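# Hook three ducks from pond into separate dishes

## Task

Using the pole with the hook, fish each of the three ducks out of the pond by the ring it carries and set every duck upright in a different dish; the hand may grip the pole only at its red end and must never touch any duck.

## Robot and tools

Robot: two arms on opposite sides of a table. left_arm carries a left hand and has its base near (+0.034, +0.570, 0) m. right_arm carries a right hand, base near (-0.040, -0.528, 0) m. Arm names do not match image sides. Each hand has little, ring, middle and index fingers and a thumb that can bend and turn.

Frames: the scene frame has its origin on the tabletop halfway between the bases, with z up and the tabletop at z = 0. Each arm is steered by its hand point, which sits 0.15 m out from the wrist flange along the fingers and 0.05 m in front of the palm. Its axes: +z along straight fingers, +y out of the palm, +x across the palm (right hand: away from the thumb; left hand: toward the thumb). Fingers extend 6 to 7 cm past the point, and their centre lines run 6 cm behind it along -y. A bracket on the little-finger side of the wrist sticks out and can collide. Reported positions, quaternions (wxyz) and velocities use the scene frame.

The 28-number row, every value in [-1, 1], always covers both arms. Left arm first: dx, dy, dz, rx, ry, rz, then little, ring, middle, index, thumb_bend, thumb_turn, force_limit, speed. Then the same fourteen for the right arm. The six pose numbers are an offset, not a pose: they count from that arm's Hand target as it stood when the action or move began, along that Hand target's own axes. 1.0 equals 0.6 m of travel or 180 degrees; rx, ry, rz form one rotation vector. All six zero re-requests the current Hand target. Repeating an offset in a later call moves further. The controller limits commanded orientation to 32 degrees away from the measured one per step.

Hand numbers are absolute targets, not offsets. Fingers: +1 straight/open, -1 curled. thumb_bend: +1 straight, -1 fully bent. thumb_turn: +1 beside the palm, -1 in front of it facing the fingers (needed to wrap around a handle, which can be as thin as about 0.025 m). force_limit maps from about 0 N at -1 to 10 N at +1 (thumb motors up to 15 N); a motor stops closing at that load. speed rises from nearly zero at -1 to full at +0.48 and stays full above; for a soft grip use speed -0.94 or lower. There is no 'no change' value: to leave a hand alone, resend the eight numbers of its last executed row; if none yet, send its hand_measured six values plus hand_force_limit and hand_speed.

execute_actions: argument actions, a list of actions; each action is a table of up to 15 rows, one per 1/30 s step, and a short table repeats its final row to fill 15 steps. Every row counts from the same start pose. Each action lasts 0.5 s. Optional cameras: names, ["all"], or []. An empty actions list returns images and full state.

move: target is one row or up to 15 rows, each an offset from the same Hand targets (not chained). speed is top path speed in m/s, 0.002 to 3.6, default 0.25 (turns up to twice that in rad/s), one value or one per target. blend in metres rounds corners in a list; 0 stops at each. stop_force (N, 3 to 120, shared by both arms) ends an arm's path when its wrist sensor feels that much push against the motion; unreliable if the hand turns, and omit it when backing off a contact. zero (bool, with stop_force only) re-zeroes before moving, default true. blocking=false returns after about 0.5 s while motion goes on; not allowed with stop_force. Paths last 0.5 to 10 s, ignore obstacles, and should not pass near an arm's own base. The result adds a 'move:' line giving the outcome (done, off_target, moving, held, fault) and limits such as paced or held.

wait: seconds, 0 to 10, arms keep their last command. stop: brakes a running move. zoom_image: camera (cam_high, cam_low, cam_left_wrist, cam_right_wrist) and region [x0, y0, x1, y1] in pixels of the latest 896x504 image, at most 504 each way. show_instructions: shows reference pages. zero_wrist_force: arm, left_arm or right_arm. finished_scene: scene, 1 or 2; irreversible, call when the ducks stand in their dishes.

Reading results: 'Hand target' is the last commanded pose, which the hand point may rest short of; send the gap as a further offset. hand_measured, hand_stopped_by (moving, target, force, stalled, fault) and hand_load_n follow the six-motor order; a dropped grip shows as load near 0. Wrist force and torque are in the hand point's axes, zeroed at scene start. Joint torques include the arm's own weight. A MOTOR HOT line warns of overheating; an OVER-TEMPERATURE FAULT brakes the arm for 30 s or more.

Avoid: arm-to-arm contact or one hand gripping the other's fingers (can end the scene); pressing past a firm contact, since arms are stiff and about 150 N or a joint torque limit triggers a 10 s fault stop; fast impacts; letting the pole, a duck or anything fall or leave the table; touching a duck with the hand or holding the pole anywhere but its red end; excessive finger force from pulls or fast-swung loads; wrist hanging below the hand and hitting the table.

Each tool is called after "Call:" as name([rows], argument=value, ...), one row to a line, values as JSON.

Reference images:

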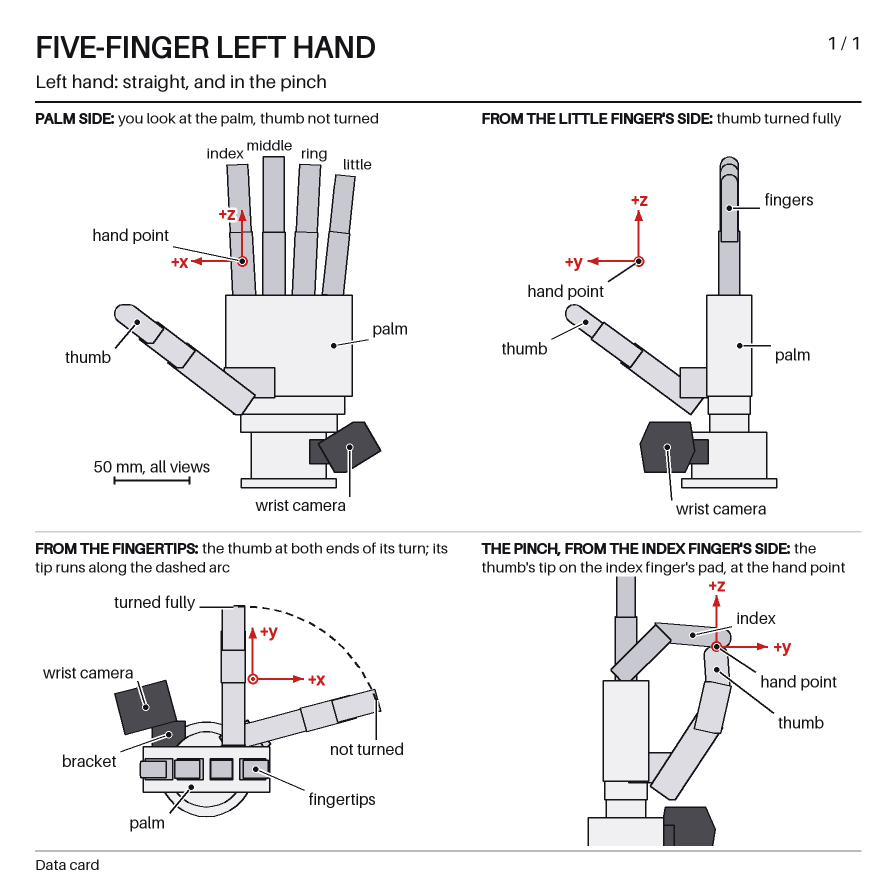

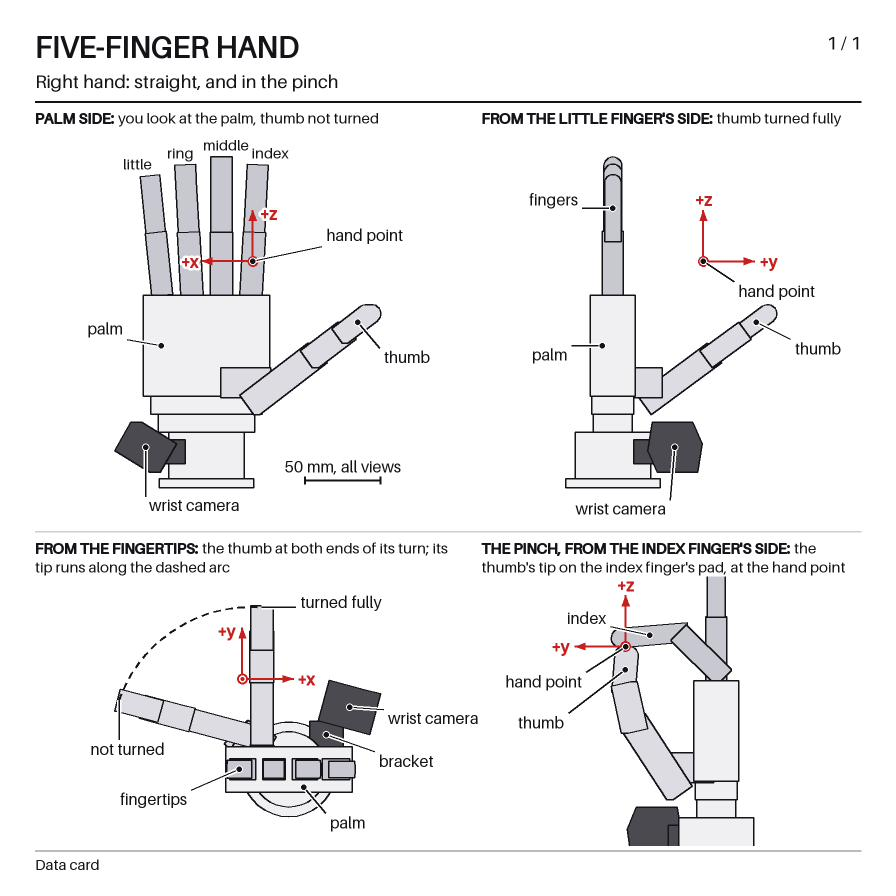

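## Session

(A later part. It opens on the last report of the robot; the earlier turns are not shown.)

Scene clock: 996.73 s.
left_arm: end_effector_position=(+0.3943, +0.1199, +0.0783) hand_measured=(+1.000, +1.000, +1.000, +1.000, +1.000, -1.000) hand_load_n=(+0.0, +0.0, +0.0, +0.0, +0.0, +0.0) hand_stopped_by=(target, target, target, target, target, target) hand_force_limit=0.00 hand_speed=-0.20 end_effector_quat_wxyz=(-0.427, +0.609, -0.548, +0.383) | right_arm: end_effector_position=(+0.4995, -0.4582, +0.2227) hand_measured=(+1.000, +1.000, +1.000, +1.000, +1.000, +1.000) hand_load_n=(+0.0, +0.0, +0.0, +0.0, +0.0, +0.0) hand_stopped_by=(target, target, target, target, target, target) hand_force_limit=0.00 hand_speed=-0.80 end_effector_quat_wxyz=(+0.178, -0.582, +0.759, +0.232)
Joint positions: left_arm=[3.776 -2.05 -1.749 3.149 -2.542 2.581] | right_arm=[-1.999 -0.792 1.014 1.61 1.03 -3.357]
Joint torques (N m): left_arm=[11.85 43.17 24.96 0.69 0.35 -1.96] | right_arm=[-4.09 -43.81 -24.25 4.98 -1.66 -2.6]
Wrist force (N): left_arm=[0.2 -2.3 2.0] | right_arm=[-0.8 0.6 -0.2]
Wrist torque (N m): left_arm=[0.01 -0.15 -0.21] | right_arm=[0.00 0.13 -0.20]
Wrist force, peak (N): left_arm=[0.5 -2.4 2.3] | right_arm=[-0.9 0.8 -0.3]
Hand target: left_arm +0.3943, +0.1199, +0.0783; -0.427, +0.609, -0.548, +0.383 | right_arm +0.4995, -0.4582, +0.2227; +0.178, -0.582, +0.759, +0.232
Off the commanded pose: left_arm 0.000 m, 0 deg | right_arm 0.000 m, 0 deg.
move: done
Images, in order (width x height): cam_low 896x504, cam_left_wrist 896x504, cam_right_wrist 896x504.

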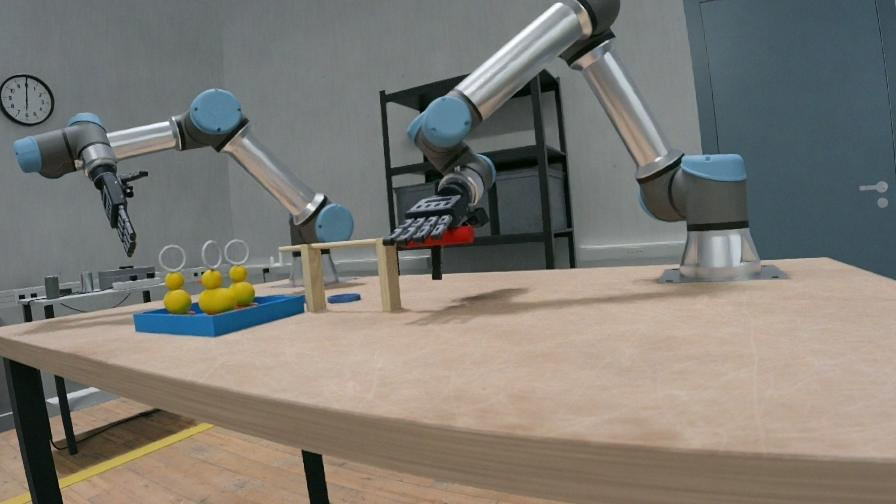

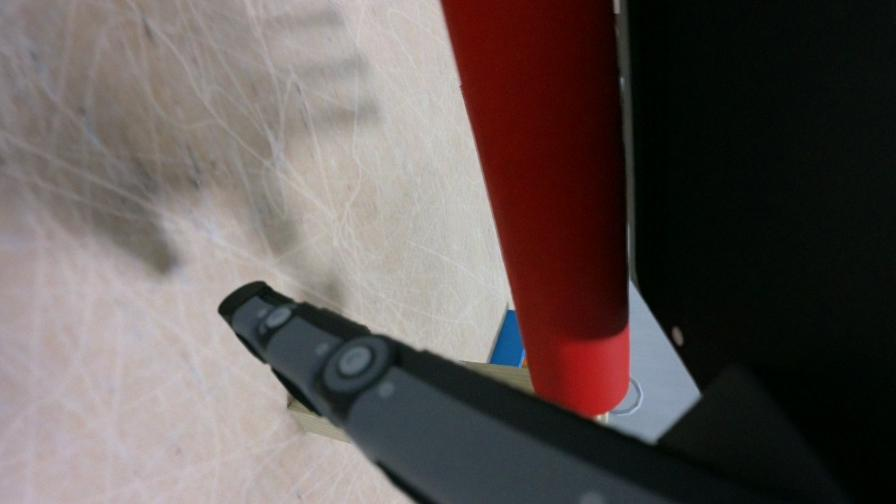

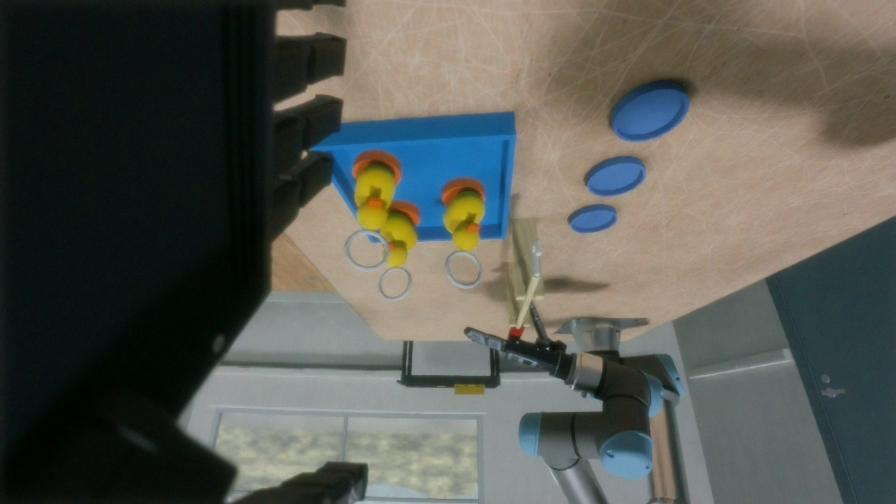

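Call:
execute_actions([
  [[0,0,0,0,0,0,-1,-1,-1,-1,1,-1,-0.2,-0.85,0,0,0,0,0,0,1,1,1,1,1,1,0,-0.8]],
])

Call:
wait(seconds=2.5, cameras=["cam_low", "cam_left_wrist", "cam_right_wrist"])

Call:
zoom_image(camera="cam_right_wrist", region=[440, 220, 620, 420])

Call:
zoom_image(camera="cam_low", region=[260, 150, 520, 320])

Scene clock: 1039.17 s.
left_arm: end_effector_position=(+0.3943, +0.1199, +0.0783) hand_measured=(-0.418, -0.418, -0.418, -0.418, +1.000, -1.000) hand_load_n=(+0.0, +0.0, +0.5, +0.0, +0.0, +0.5) hand_stopped_by=(moving, moving, moving, moving, target, target) hand_force_limit=-0.20 hand_speed=-0.85 end_effector_quat_wxyz=(-0.427, +0.609, -0.548, +0.383) | right_arm: end_effector_position=(+0.4995, -0.4582, +0.2227) hand_measured=(+1.000, +1.000, +1.000, +1.000, +1.000, +1.000) hand_load_n=(+0.0, +0.0, +0.0, +0.0, +0.0, +0.0) hand_stopped_by=(target, target, target, target, target, target) hand_force_limit=0.00 hand_speed=-0.80 end_effector_quat_wxyz=(+0.178, -0.582, +0.759, +0.232)
Joint positions: left_arm=[3.776 -2.05 -1.749 3.149 -2.542 2.581] | right_arm=[-1.999 -0.792 1.014 1.61 1.03 -3.357]
Joint torques (N m): left_arm=[11.31 42.94 21.66 0.87 -0.91 -1.32] | right_arm=[-2.65 -42.86 -25.48 4.97 -1.24 -2.83]
Wrist force (N): left_arm=[0.3 -1.9 2.1] | right_arm=[-0.9 0.8 -0.2]
Wrist torque (N m): left_arm=[0.07 -0.17 -0.21] | right_arm=[0.05 0.15 -0.20]
Wrist force, peak (N): left_arm=[0.6 -2.4 2.4] | right_arm=[-0.8 1.0 -0.3]
Hand target: left_arm +0.3943, +0.1199, +0.0783; -0.427, +0.609, -0.548, +0.383 | right_arm +0.4995, -0.4582, +0.2227; +0.178, -0.582, +0.759, +0.232
Off the commanded pose: left_arm 0.000 m, 0 deg | right_arm 0.000 m, 0 deg.
not at rest: the robot was still moving 3 seconds after this call's last action.

Scene clock: 1041.67 s.
left_arm: end_effector_position=(+0.3943, +0.1200, +0.0783) hand_measured=(-0.998, -0.972, -0.972, -0.958, +1.000, -1.000) hand_load_n=(+5.0, +4.0, +5.0, +2.5, +0.0, +0.0) hand_stopped_by=(force, force, force, force, target, target) hand_force_limit=-0.20 hand_speed=-0.85 end_effector_quat_wxyz=(-0.427, +0.609, -0.548, +0.383) | right_arm: end_effector_position=(+0.4995, -0.4582, +0.2227) hand_measured=(+1.000, +1.000, +1.000, +1.000, +1.000, +1.000) hand_load_n=(+0.0, +0.0, +0.0, +0.0, +0.0, +0.0) hand_stopped_by=(target, target, target, target, target, target) hand_force_limit=0.00 hand_speed=-0.80 end_effector_quat_wxyz=(+0.178, -0.582, +0.759, +0.232)
Joint positions: left_arm=[3.776 -2.05 -1.749 3.149 -2.542 2.581] | right_arm=[-1.999 -0.792 1.014 1.61 1.03 -3.357]
Joint torques (N m): left_arm=[-7.95 43.47 19.22 0.64 -1 -1.13] | right_arm=[-2.11 -44.19 -25 5.19 -1.11 -2.6]
Wrist force (N): left_arm=[-0.2 -0.4 13.1] | right_arm=[-0.6 0.8 -0.2]
Wrist torque (N m): left_arm=[-0.20 0.31 0.26] | right_arm=[0.03 0.10 -0.18]
Wrist force, peak (N): left_arm=[0.0 0.1 13.4] | right_arm=[-0.9 0.8 -0.4]
Hand target: left_arm +0.3943, +0.1199, +0.0783; -0.427, +0.609, -0.548, +0.383 | right_arm +0.4995, -0.4582, +0.2227; +0.178, -0.582, +0.759, +0.232
Off the commanded pose: left_arm 0.000 m, 0 deg | right_arm 0.000 m, 0 deg.
wait: 2.50 s; at rest by 1.53 s
Images, in order (width x height): cam_low 896x504, cam_left_wrist 896x504, cam_right_wrist 896x504.

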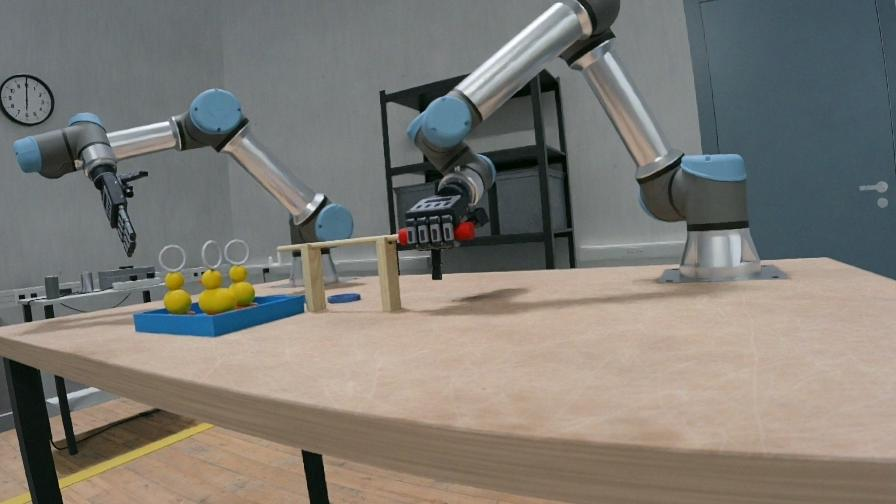

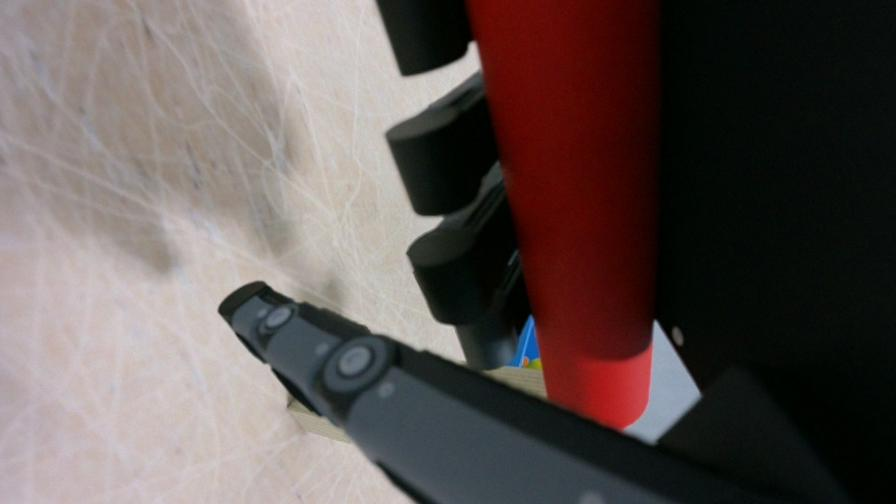

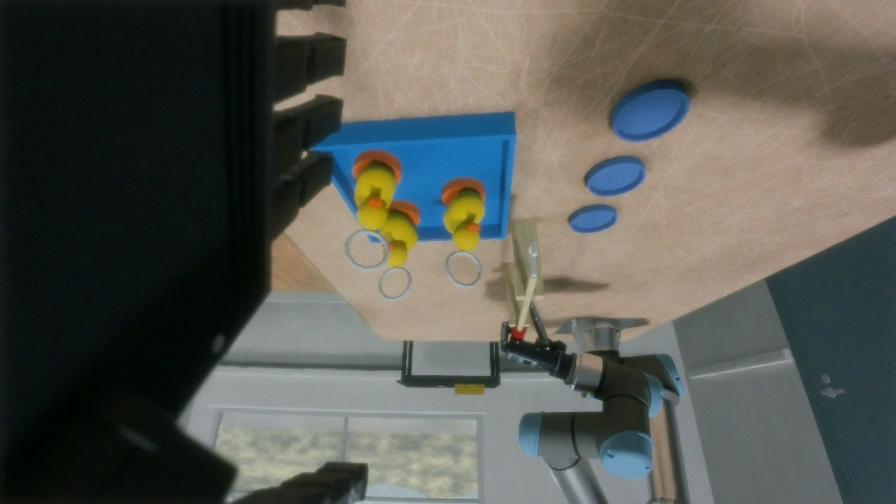

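Scaled by 2.520 from the camera's 896x504 image, which has a finer 1280x720 frame.

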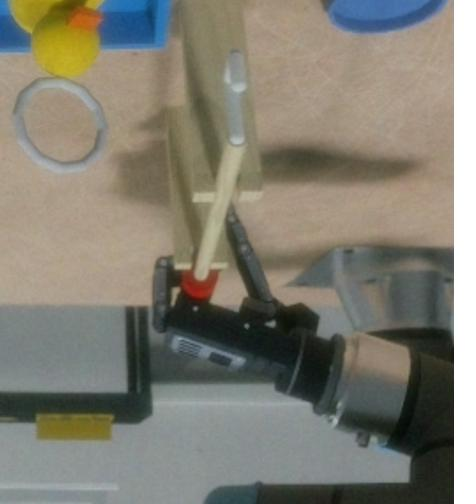

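Scaled by 1.938 from the camera's 896x504 image, which has a finer 1280x720 frame.

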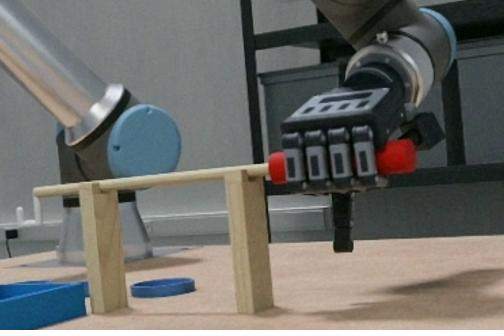

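Call:
move(target=[0, 0, 0.005, 0, 0, 0, -1, -1, -1, -1, 1, -1, -0.2, -0.85, 0, 0, 0, 0, 0, 0, 1, 1, 1, 1, 1, 1, 0, -0.8], speed=0.03)

Scene clock: 1057.37 s.
left_arm: end_effector_position=(+0.3971, +0.1203, +0.0773) hand_measured=(-0.998, -0.972, -0.972, -0.960, +1.000, -1.000) hand_load_n=(+6.0, +3.5, +3.0, +0.5, +0.0, +0.0) hand_stopped_by=(force, force, force, force, target, target) hand_force_limit=-0.20 hand_speed=-0.85 end_effector_quat_wxyz=(-0.427, +0.609, -0.548, +0.383) | right_arm: end_effector_position=(+0.4995, -0.4582, +0.2227) hand_measured=(+1.000, +1.000, +1.000, +1.000, +1.000, +1.000) hand_load_n=(+0.0, +0.0, +0.0, +0.0, +0.0, +0.0) hand_stopped_by=(target, target, target, target, target, target) hand_force_limit=0.00 hand_speed=-0.80 end_effector_quat_wxyz=(+0.178, -0.582, +0.759, +0.232)
Joint positions: left_arm=[3.782 -2.052 -1.749 3.156 -2.537 2.587] | right_arm=[-1.999 -0.792 1.014 1.61 1.03 -3.357]
Joint torques (N m): left_arm=[5.37 26.56 25.42 -0.05 -0.59 0.52] | right_arm=[-1 -43.42 -24.54 5.07 -1.2 -2.41]
Wrist force (N): left_arm=[0.6 -0.8 0.7] | right_arm=[-0.9 0.6 -0.2]
Wrist torque (N m): left_arm=[0.19 0.12 -0.11] | right_arm=[0.00 0.14 -0.21]
Wrist force, peak (N): left_arm=[-0.1 0.0 13.4] | right_arm=[-1.0 0.8 -0.3]
Hand target: left_arm +0.3971, +0.1202, +0.0773; -0.427, +0.609, -0.548, +0.383 | right_arm +0.4995, -0.4582, +0.2227; +0.178, -0.582, +0.759, +0.232
Off the commanded pose: left_arm 0.000 m, 0 deg | right_arm 0.000 m, 0 deg.
move: done

Call:
execute_actions([
  [[0,0,0,0,0,0,-1,-1,-1,-1,-1,-1,-0.2,-0.85,0,0,0,0,0,0,1,1,1,1,1,1,0,-0.8]],
])

Call:
wait(seconds=2, cameras=["cam_low", "cam_left_wrist", "cam_right_wrist"])

Call:
zoom_image(camera="cam_right_wrist", region=[440, 220, 620, 420])

Scene clock: 1074.20 s.
left_arm: end_effector_position=(+0.3971, +0.1202, +0.0773) hand_measured=(-0.998, -0.972, -0.972, -0.960, +0.468, -1.000) hand_load_n=(+5.5, +3.0, +1.5, +0.5, +6.0, +2.0) hand_stopped_by=(force, force, force, force, force, target) hand_force_limit=-0.20 hand_speed=-0.85 end_effector_quat_wxyz=(-0.427, +0.609, -0.548, +0.383) | right_arm: end_effector_position=(+0.4995, -0.4582, +0.2227) hand_measured=(+1.000, +1.000, +1.000, +1.000, +1.000, +1.000) hand_load_n=(+0.0, +0.0, +0.0, +0.0, +0.0, +0.0) hand_stopped_by=(target, target, target, target, target, target) hand_force_limit=0.00 hand_speed=-0.80 end_effector_quat_wxyz=(+0.178, -0.582, +0.759, +0.232)
Joint positions: left_arm=[3.781 -2.052 -1.749 3.156 -2.537 2.587] | right_arm=[-1.999 -0.792 1.014 1.61 1.03 -3.357]
Joint torques (N m): left_arm=[-9.42 39.58 25.32 -2.34 -1.75 -1.37] | right_arm=[-0.35 -43.55 -24.34 5.13 -0.95 -2.56]
Wrist force (N): left_arm=[0.2 -0.9 0.9] | right_arm=[-0.7 0.8 -0.2]
Wrist torque (N m): left_arm=[0.14 0.16 -0.09] | right_arm=[0.03 0.12 -0.19]
Wrist force, peak (N): left_arm=[0.4 -1.8 0.7] | right_arm=[-1.1 0.7 -0.3]
Hand target: left_arm +0.3971, +0.1202, +0.0773; -0.427, +0.609, -0.548, +0.383 | right_arm +0.4995, -0.4582, +0.2227; +0.178, -0.582, +0.759, +0.232
Off the commanded pose: left_arm 0.000 m, 0 deg | right_arm 0.000 m, 0 deg.

Scene clock: 1076.20 s.
left_arm: end_effector_position=(+0.3971, +0.1202, +0.0773) hand_measured=(-0.998, -0.972, -0.972, -0.960, +0.468, -1.000) hand_load_n=(+5.5, +3.5, +2.0, +0.0, +6.5, +2.0) hand_stopped_by=(force, force, force, force, force, target) hand_force_limit=-0.20 hand_speed=-0.85 end_effector_quat_wxyz=(-0.427, +0.609, -0.548, +0.383) | right_arm: end_effector_position=(+0.4995, -0.4582, +0.2227) hand_measured=(+1.000, +1.000, +1.000, +1.000, +1.000, +1.000) hand_load_n=(-0.5, +0.0, +0.0, +0.0, +0.0, +0.0) hand_stopped_by=(target, target, target, target, target, target) hand_force_limit=0.00 hand_speed=-0.80 end_effector_quat_wxyz=(+0.178, -0.582, +0.759, +0.232)
Joint positions: left_arm=[3.781 -2.052 -1.749 3.156 -2.537 2.587] | right_arm=[-1.999 -0.792 1.014 1.61 1.03 -3.357]
Joint torques (N m): left_arm=[-9.53 38.87 25.5 -1.88 -1.77 -1.46] | right_arm=[-0.19 -44.24 -24.89 5.17 -0.69 -2.23]
Wrist force (N): left_arm=[0.2 -0.4 0.8] | right_arm=[-1.0 0.6 -0.2]
Wrist torque (N m): left_arm=[0.18 0.16 -0.09] | right_arm=[0.00 0.15 -0.21]
Wrist force, peak (N): left_arm=[0.4 -1.5 0.8] | right_arm=[-0.9 0.8 -0.4]
Hand target: left_arm +0.3971, +0.1202, +0.0773; -0.427, +0.609, -0.548, +0.383 | right_arm +0.4995, -0.4582, +0.2227; +0.178, -0.582, +0.759, +0.232
Off the commanded pose: left_arm 0.000 m, 0 deg | right_arm 0.000 m, 0 deg.
wait: 2.00 s; at rest by 0.17 s
Images, in order (width x height): cam_low 896x504, cam_left_wrist 896x504, cam_right_wrist 896x504.

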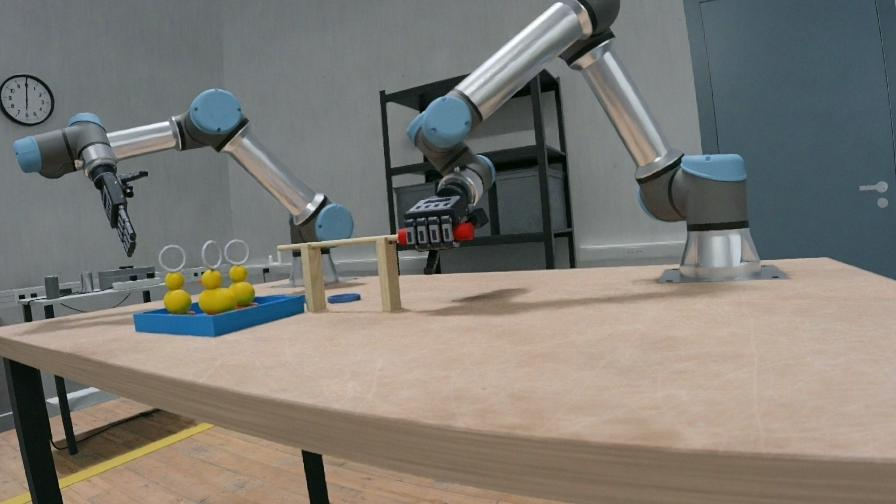

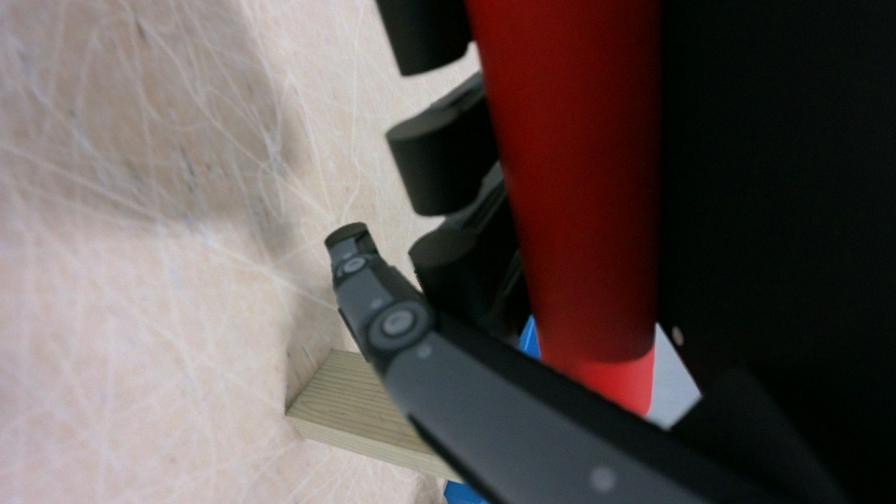

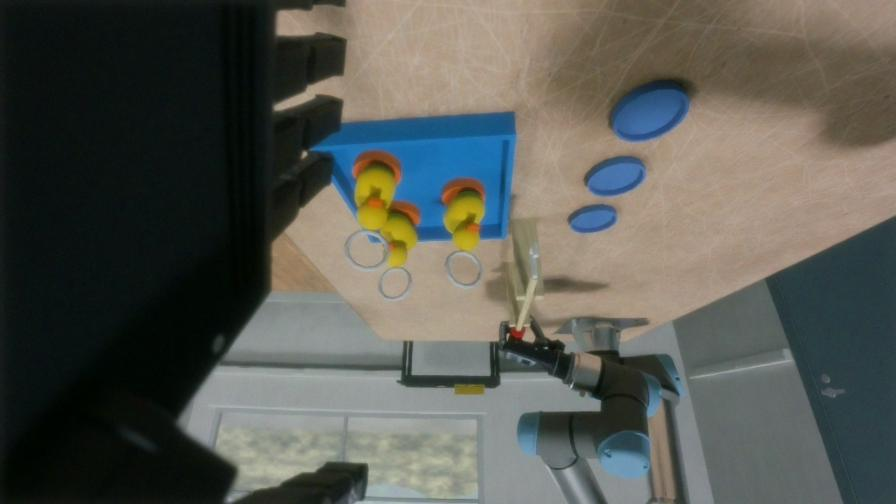

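Scaled by 2.520 from the camera's 896x504 image, which has a finer 1280x720 frame.

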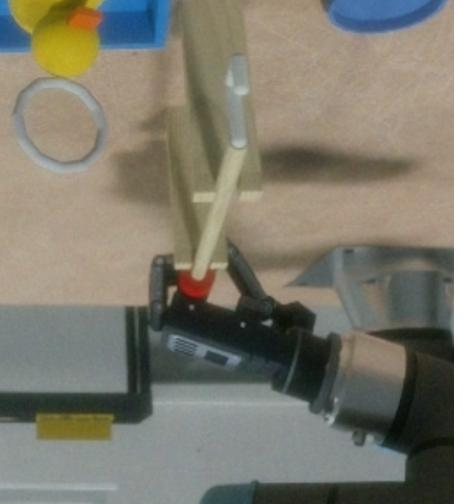

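Call:
move(target=[0, -0.1253, -0.0456, 0, 0, 0, -1, -1, -1, -1, -1, -1, -0.2, -0.85, 0, 0, 0, 0, 0, 0, 1, 1, 1, 1, 1, 1, 0, -0.8], speed=0.06, cameras=["all"])

Call:
zoom_image(camera="cam_right_wrist", region=[400, 200, 640, 420])

Call:
zoom_image(camera="cam_low", region=[260, 150, 520, 320])

Call:
zoom_image(camera="cam_high", region=[330, 190, 560, 350])

Scene clock: 1104.40 s.
left_arm: end_effector_position=(+0.3971, +0.1201, +0.1575) hand_measured=(-0.998, -0.972, -0.972, -0.960, +0.468, -1.000) hand_load_n=(+5.0, +3.0, +2.0, +0.5, +6.5, +2.0) hand_stopped_by=(force, force, force, force, force, target) hand_force_limit=-0.20 hand_speed=-0.85 end_effector_quat_wxyz=(-0.427, +0.609, -0.548, +0.383) | right_arm: end_effector_position=(+0.4995, -0.4582, +0.2227) hand_measured=(+1.000, +1.000, +1.000, +1.000, +1.000, +1.000) hand_load_n=(+0.0, +0.0, +0.0, +0.0, -0.5, -0.5) hand_stopped_by=(target, target, target, target, target, target) hand_force_limit=0.00 hand_speed=-0.80 end_effector_quat_wxyz=(+0.178, -0.582, +0.759, +0.232)
Joint positions: left_arm=[3.781 -1.95 -1.664 2.968 -2.537 2.587] | right_arm=[-1.999 -0.792 1.014 1.61 1.03 -3.357]
Joint torques (N m): left_arm=[-10.35 23.54 4.64 1.43 -2.32 -2.12] | right_arm=[1.43 -42.87 -24.5 5.06 -0.38 -2.52]
Wrist force (N): left_arm=[0.1 -1.5 2.3] | right_arm=[-0.9 0.5 -0.1]
Wrist torque (N m): left_arm=[0.08 -0.14 -0.24] | right_arm=[-0.02 0.14 -0.21]
Wrist force, peak (N): left_arm=[0.6 -2.5 1.8] | right_arm=[-1.1 0.6 -0.3]
Hand target: left_arm +0.3971, +0.1202, +0.1573; -0.427, +0.609, -0.548, +0.383 | right_arm +0.4995, -0.4582, +0.2227; +0.178, -0.582, +0.759, +0.232
Off the commanded pose: left_arm 0.000 m, 0 deg | right_arm 0.000 m, 0 deg.
move: done

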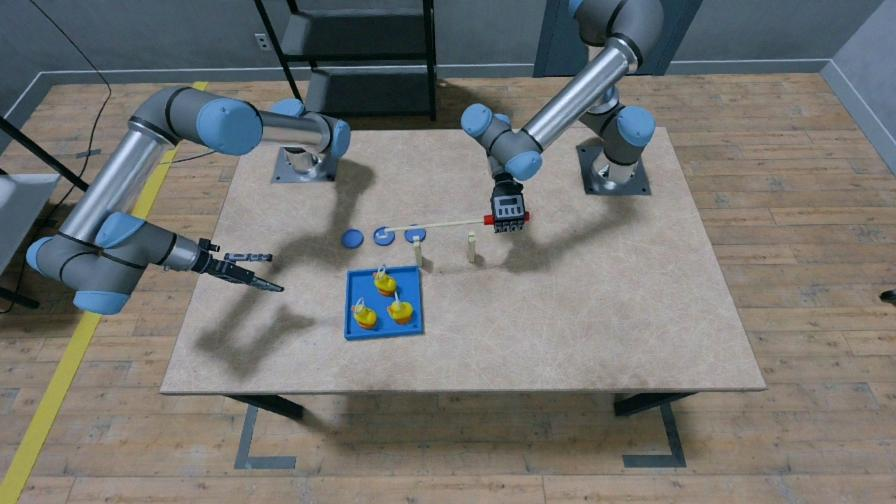

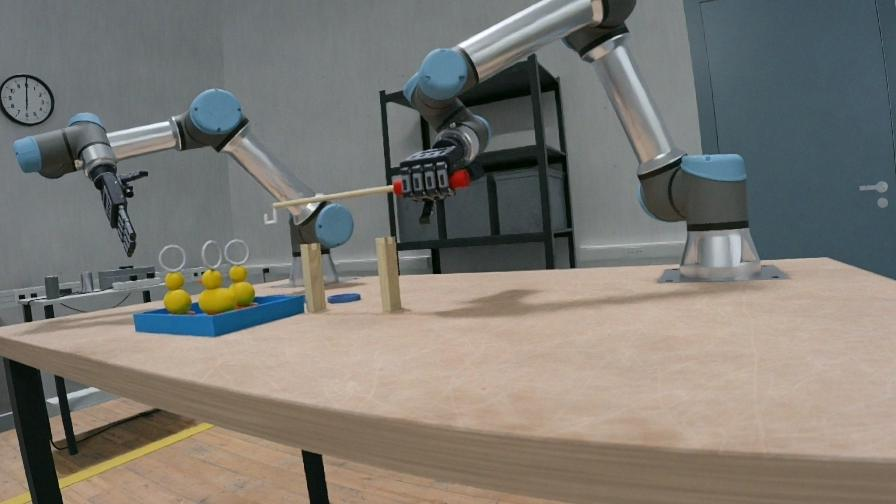

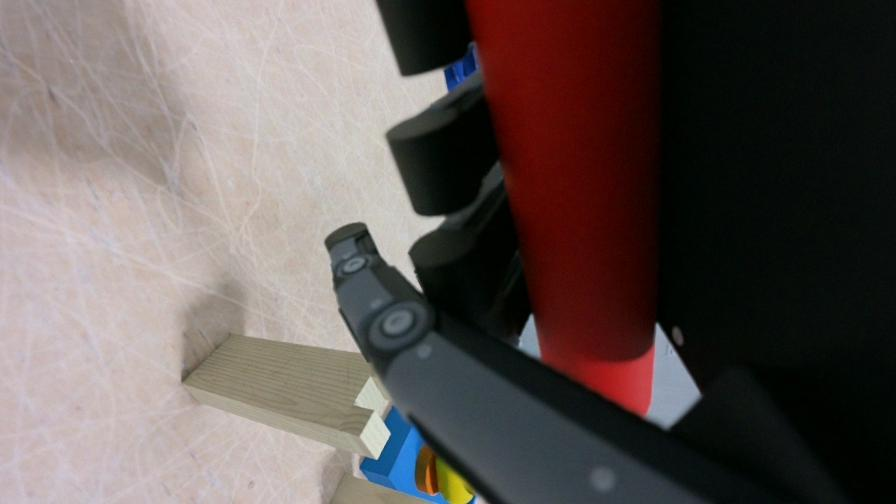

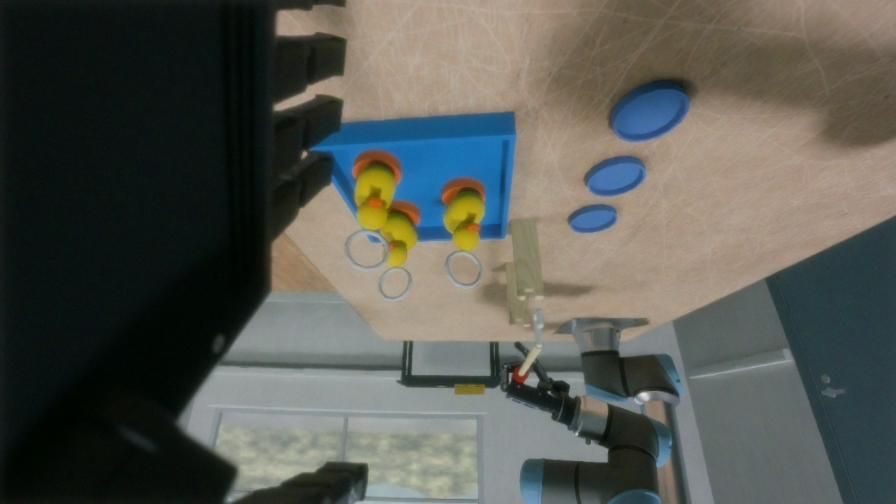

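Scaled by 2.100 from the camera's 896x504 image, which has a finer 1280x720 frame.

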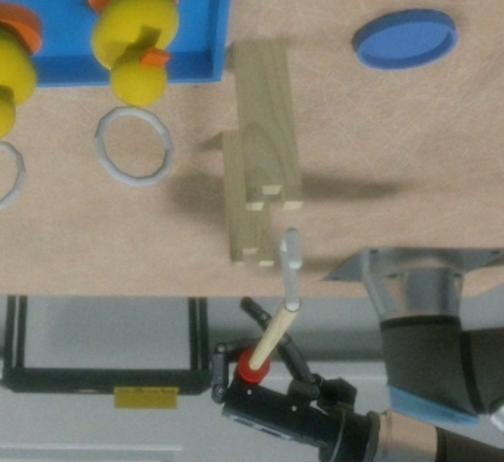

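Scaled by 1.938 from the camera's 896x504 image, which has a finer 1280x720 frame.

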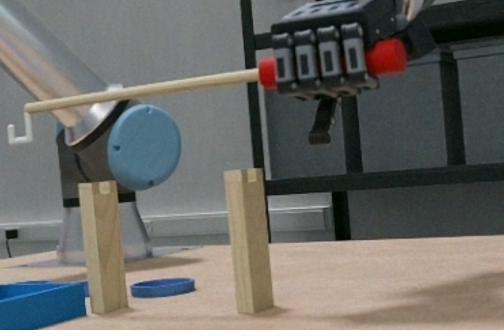

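Scaled by 2.191 from the camera's 896x504 image, which has a finer 1280x720 frame.

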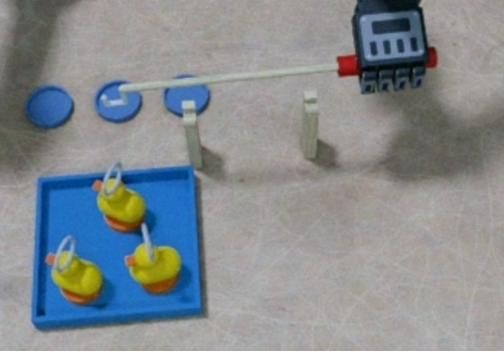

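Call:
zoom_image(camera="cam_right_wrist", region=[330, 130, 500, 310])

Call:
zoom_image(camera="cam_high", region=[340, 255, 430, 345])

Call:
zoom_image(camera="cam_right_wrist", region=[480, 270, 600, 420])

Call:
zoom_image(camera="cam_high", region=[370, 190, 540, 260])

Call:
zoom_image(camera="cam_low", region=[250, 170, 410, 260])

Scaled by 2.800 from the camera's 896x504 image, which has a finer 1280x720 frame.

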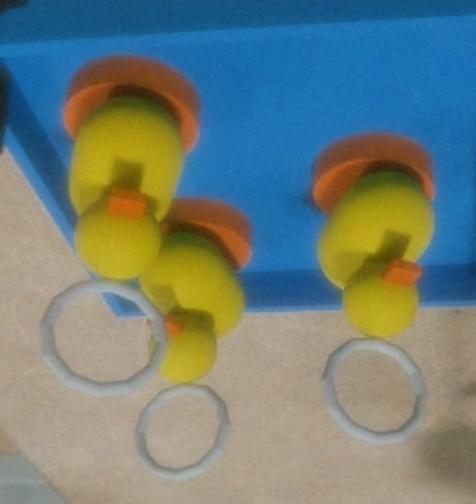

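Scaled by 5.600 from the camera's 896x504 image, which has a finer 1280x720 frame.

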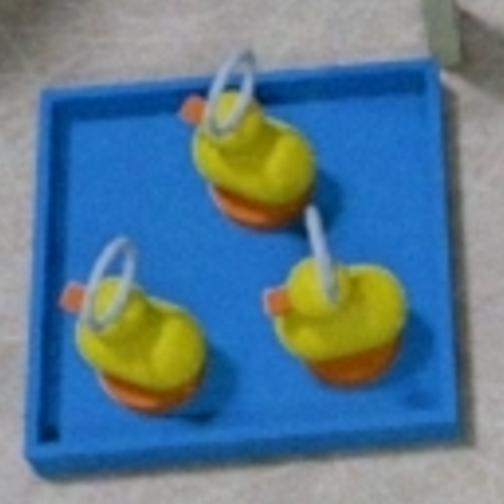

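Scaled by 3.360 from the camera's 896x504 image, which has a finer 1280x720 frame.

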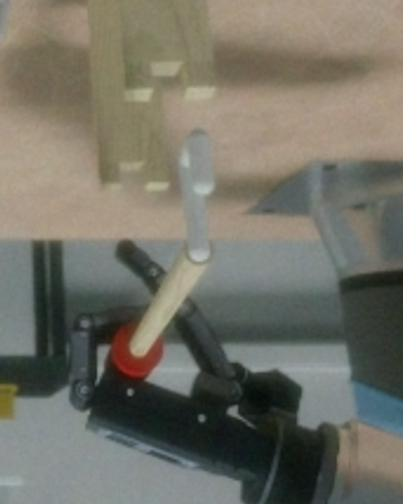

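Scaled by 2.965 from the camera's 896x504 image, which has a finer 1280x720 frame.

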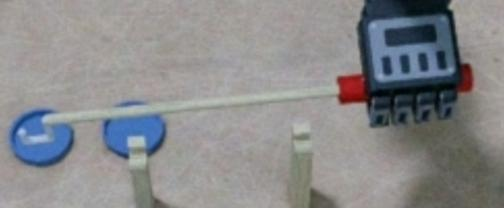

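Scaled by 3.150 from the camera's 896x504 image, which has a finer 1280x720 frame.

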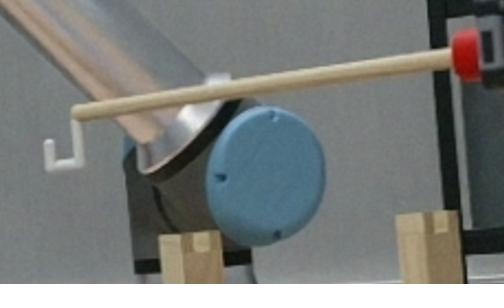

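Call:
move(target=[-0.1068, -0.0607, 0.313, 0, 0, 0, -1, -1, -1, -1, -1, -1, -0.2, -0.85, 0, 0, 0, 0, 0, 0, 1, 1, 1, 1, 1, 1, 0, -0.8], speed=0.15, cameras=["all"])

Call:
zoom_image(camera="cam_right_wrist", region=[340, 200, 500, 380])

Call:
zoom_image(camera="cam_high", region=[330, 220, 550, 350])

Call:
zoom_image(camera="cam_low", region=[130, 170, 450, 340])

Scene clock: 1272.47 s.
left_arm: end_effector_position=(+0.5781, +0.2040, +0.1274) hand_measured=(-0.998, -0.972, -0.972, -0.960, +0.468, -1.000) hand_load_n=(+5.0, +3.0, +2.0, +1.0, +6.5, +2.0) hand_stopped_by=(force, force, force, force, force, target) hand_force_limit=-0.20 hand_speed=-0.85 end_effector_quat_wxyz=(-0.427, +0.609, -0.548, +0.383) | right_arm: end_effector_position=(+0.4995, -0.4582, +0.2227) hand_measured=(+1.000, +1.000, +1.000, +1.000, +1.000, +1.000) hand_load_n=(+0.0, +0.0, +0.0, +0.0, +0.0, +0.0) hand_stopped_by=(target, target, target, target, target, target) hand_force_limit=0.00 hand_speed=-0.80 end_effector_quat_wxyz=(+0.178, -0.582, +0.759, +0.232)
Joint positions: left_arm=[4.189 -1.976 -1.68 3.225 -2.184 2.883] | right_arm=[-1.999 -0.792 1.014 1.61 1.03 -3.357]
Joint torques (N m): left_arm=[0.45 43.45 5.61 -1.34 -0.63 -1.75] | right_arm=[2.23 -43.85 -23.82 5.14 -0.47 -2.47]
Wrist force (N): left_arm=[0.5 -1.7 2.3] | right_arm=[-0.9 0.7 -0.4]
Wrist torque (N m): left_arm=[0.02 -0.19 -0.10] | right_arm=[0.03 0.15 -0.21]
Wrist force, peak (N): left_arm=[0.1 -2.4 3.5] | right_arm=[-0.9 0.8 -0.5]
Hand target: left_arm +0.5781, +0.2040, +0.1274; -0.427, +0.609, -0.548, +0.383 | right_arm +0.4995, -0.4582, +0.2227; +0.178, -0.582, +0.759, +0.232
Off the commanded pose: left_arm 0.000 m, 0 deg | right_arm 0.000 m, 0 deg.
move: done

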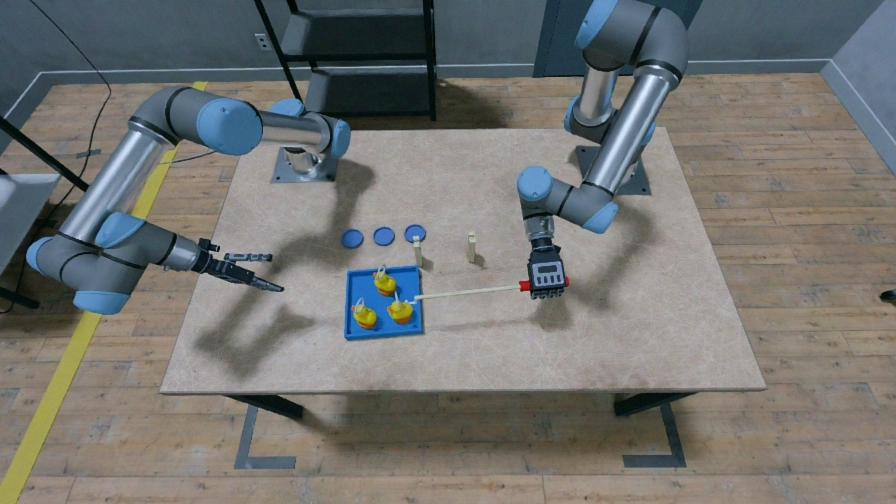

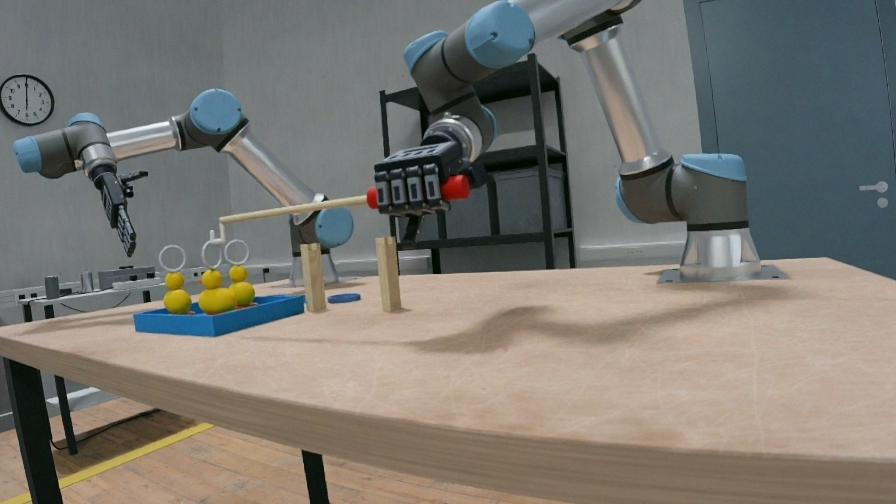

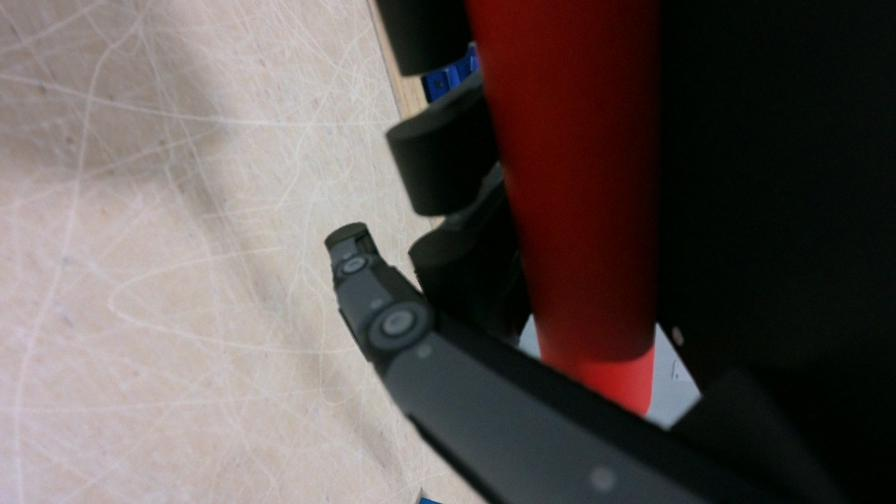

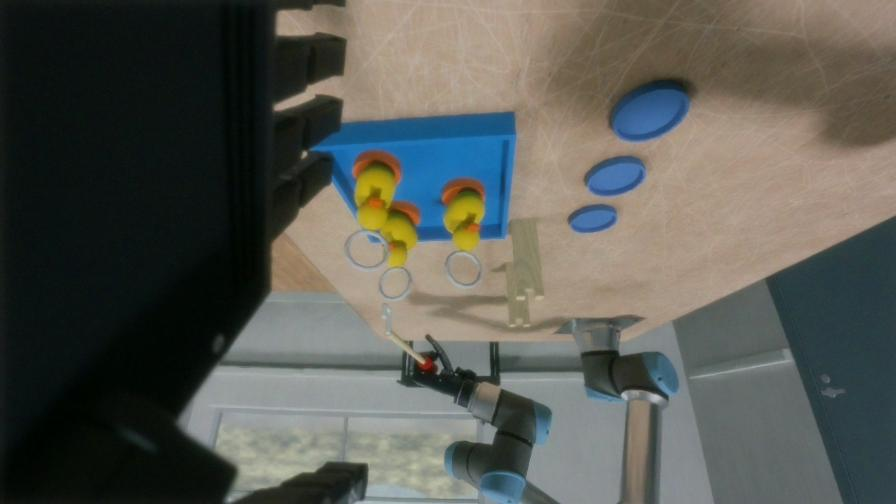

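Scaled by 2.800 from the camera's 896x504 image, which has a finer 1280x720 frame.

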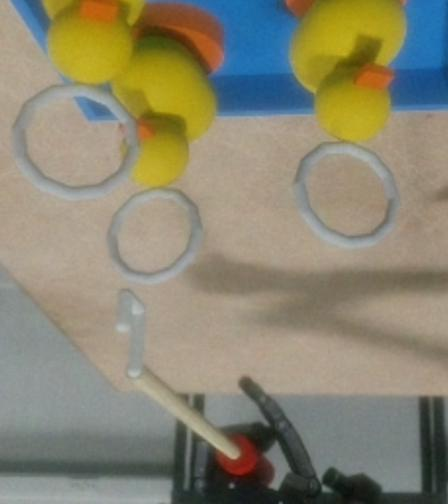

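Scaled by 2.291 from the camera's 896x504 image, which has a finer 1280x720 frame.

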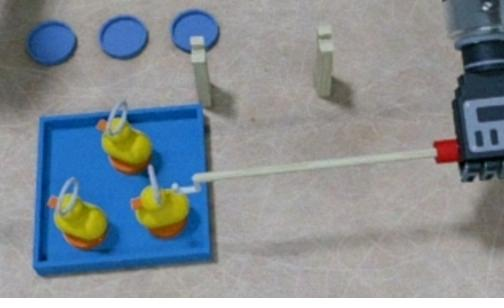

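Scaled by 1.575 from the camera's 896x504 image, which has a finer 1280x720 frame.

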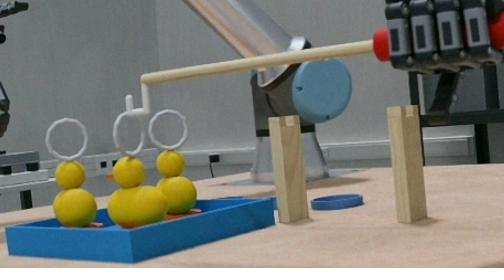

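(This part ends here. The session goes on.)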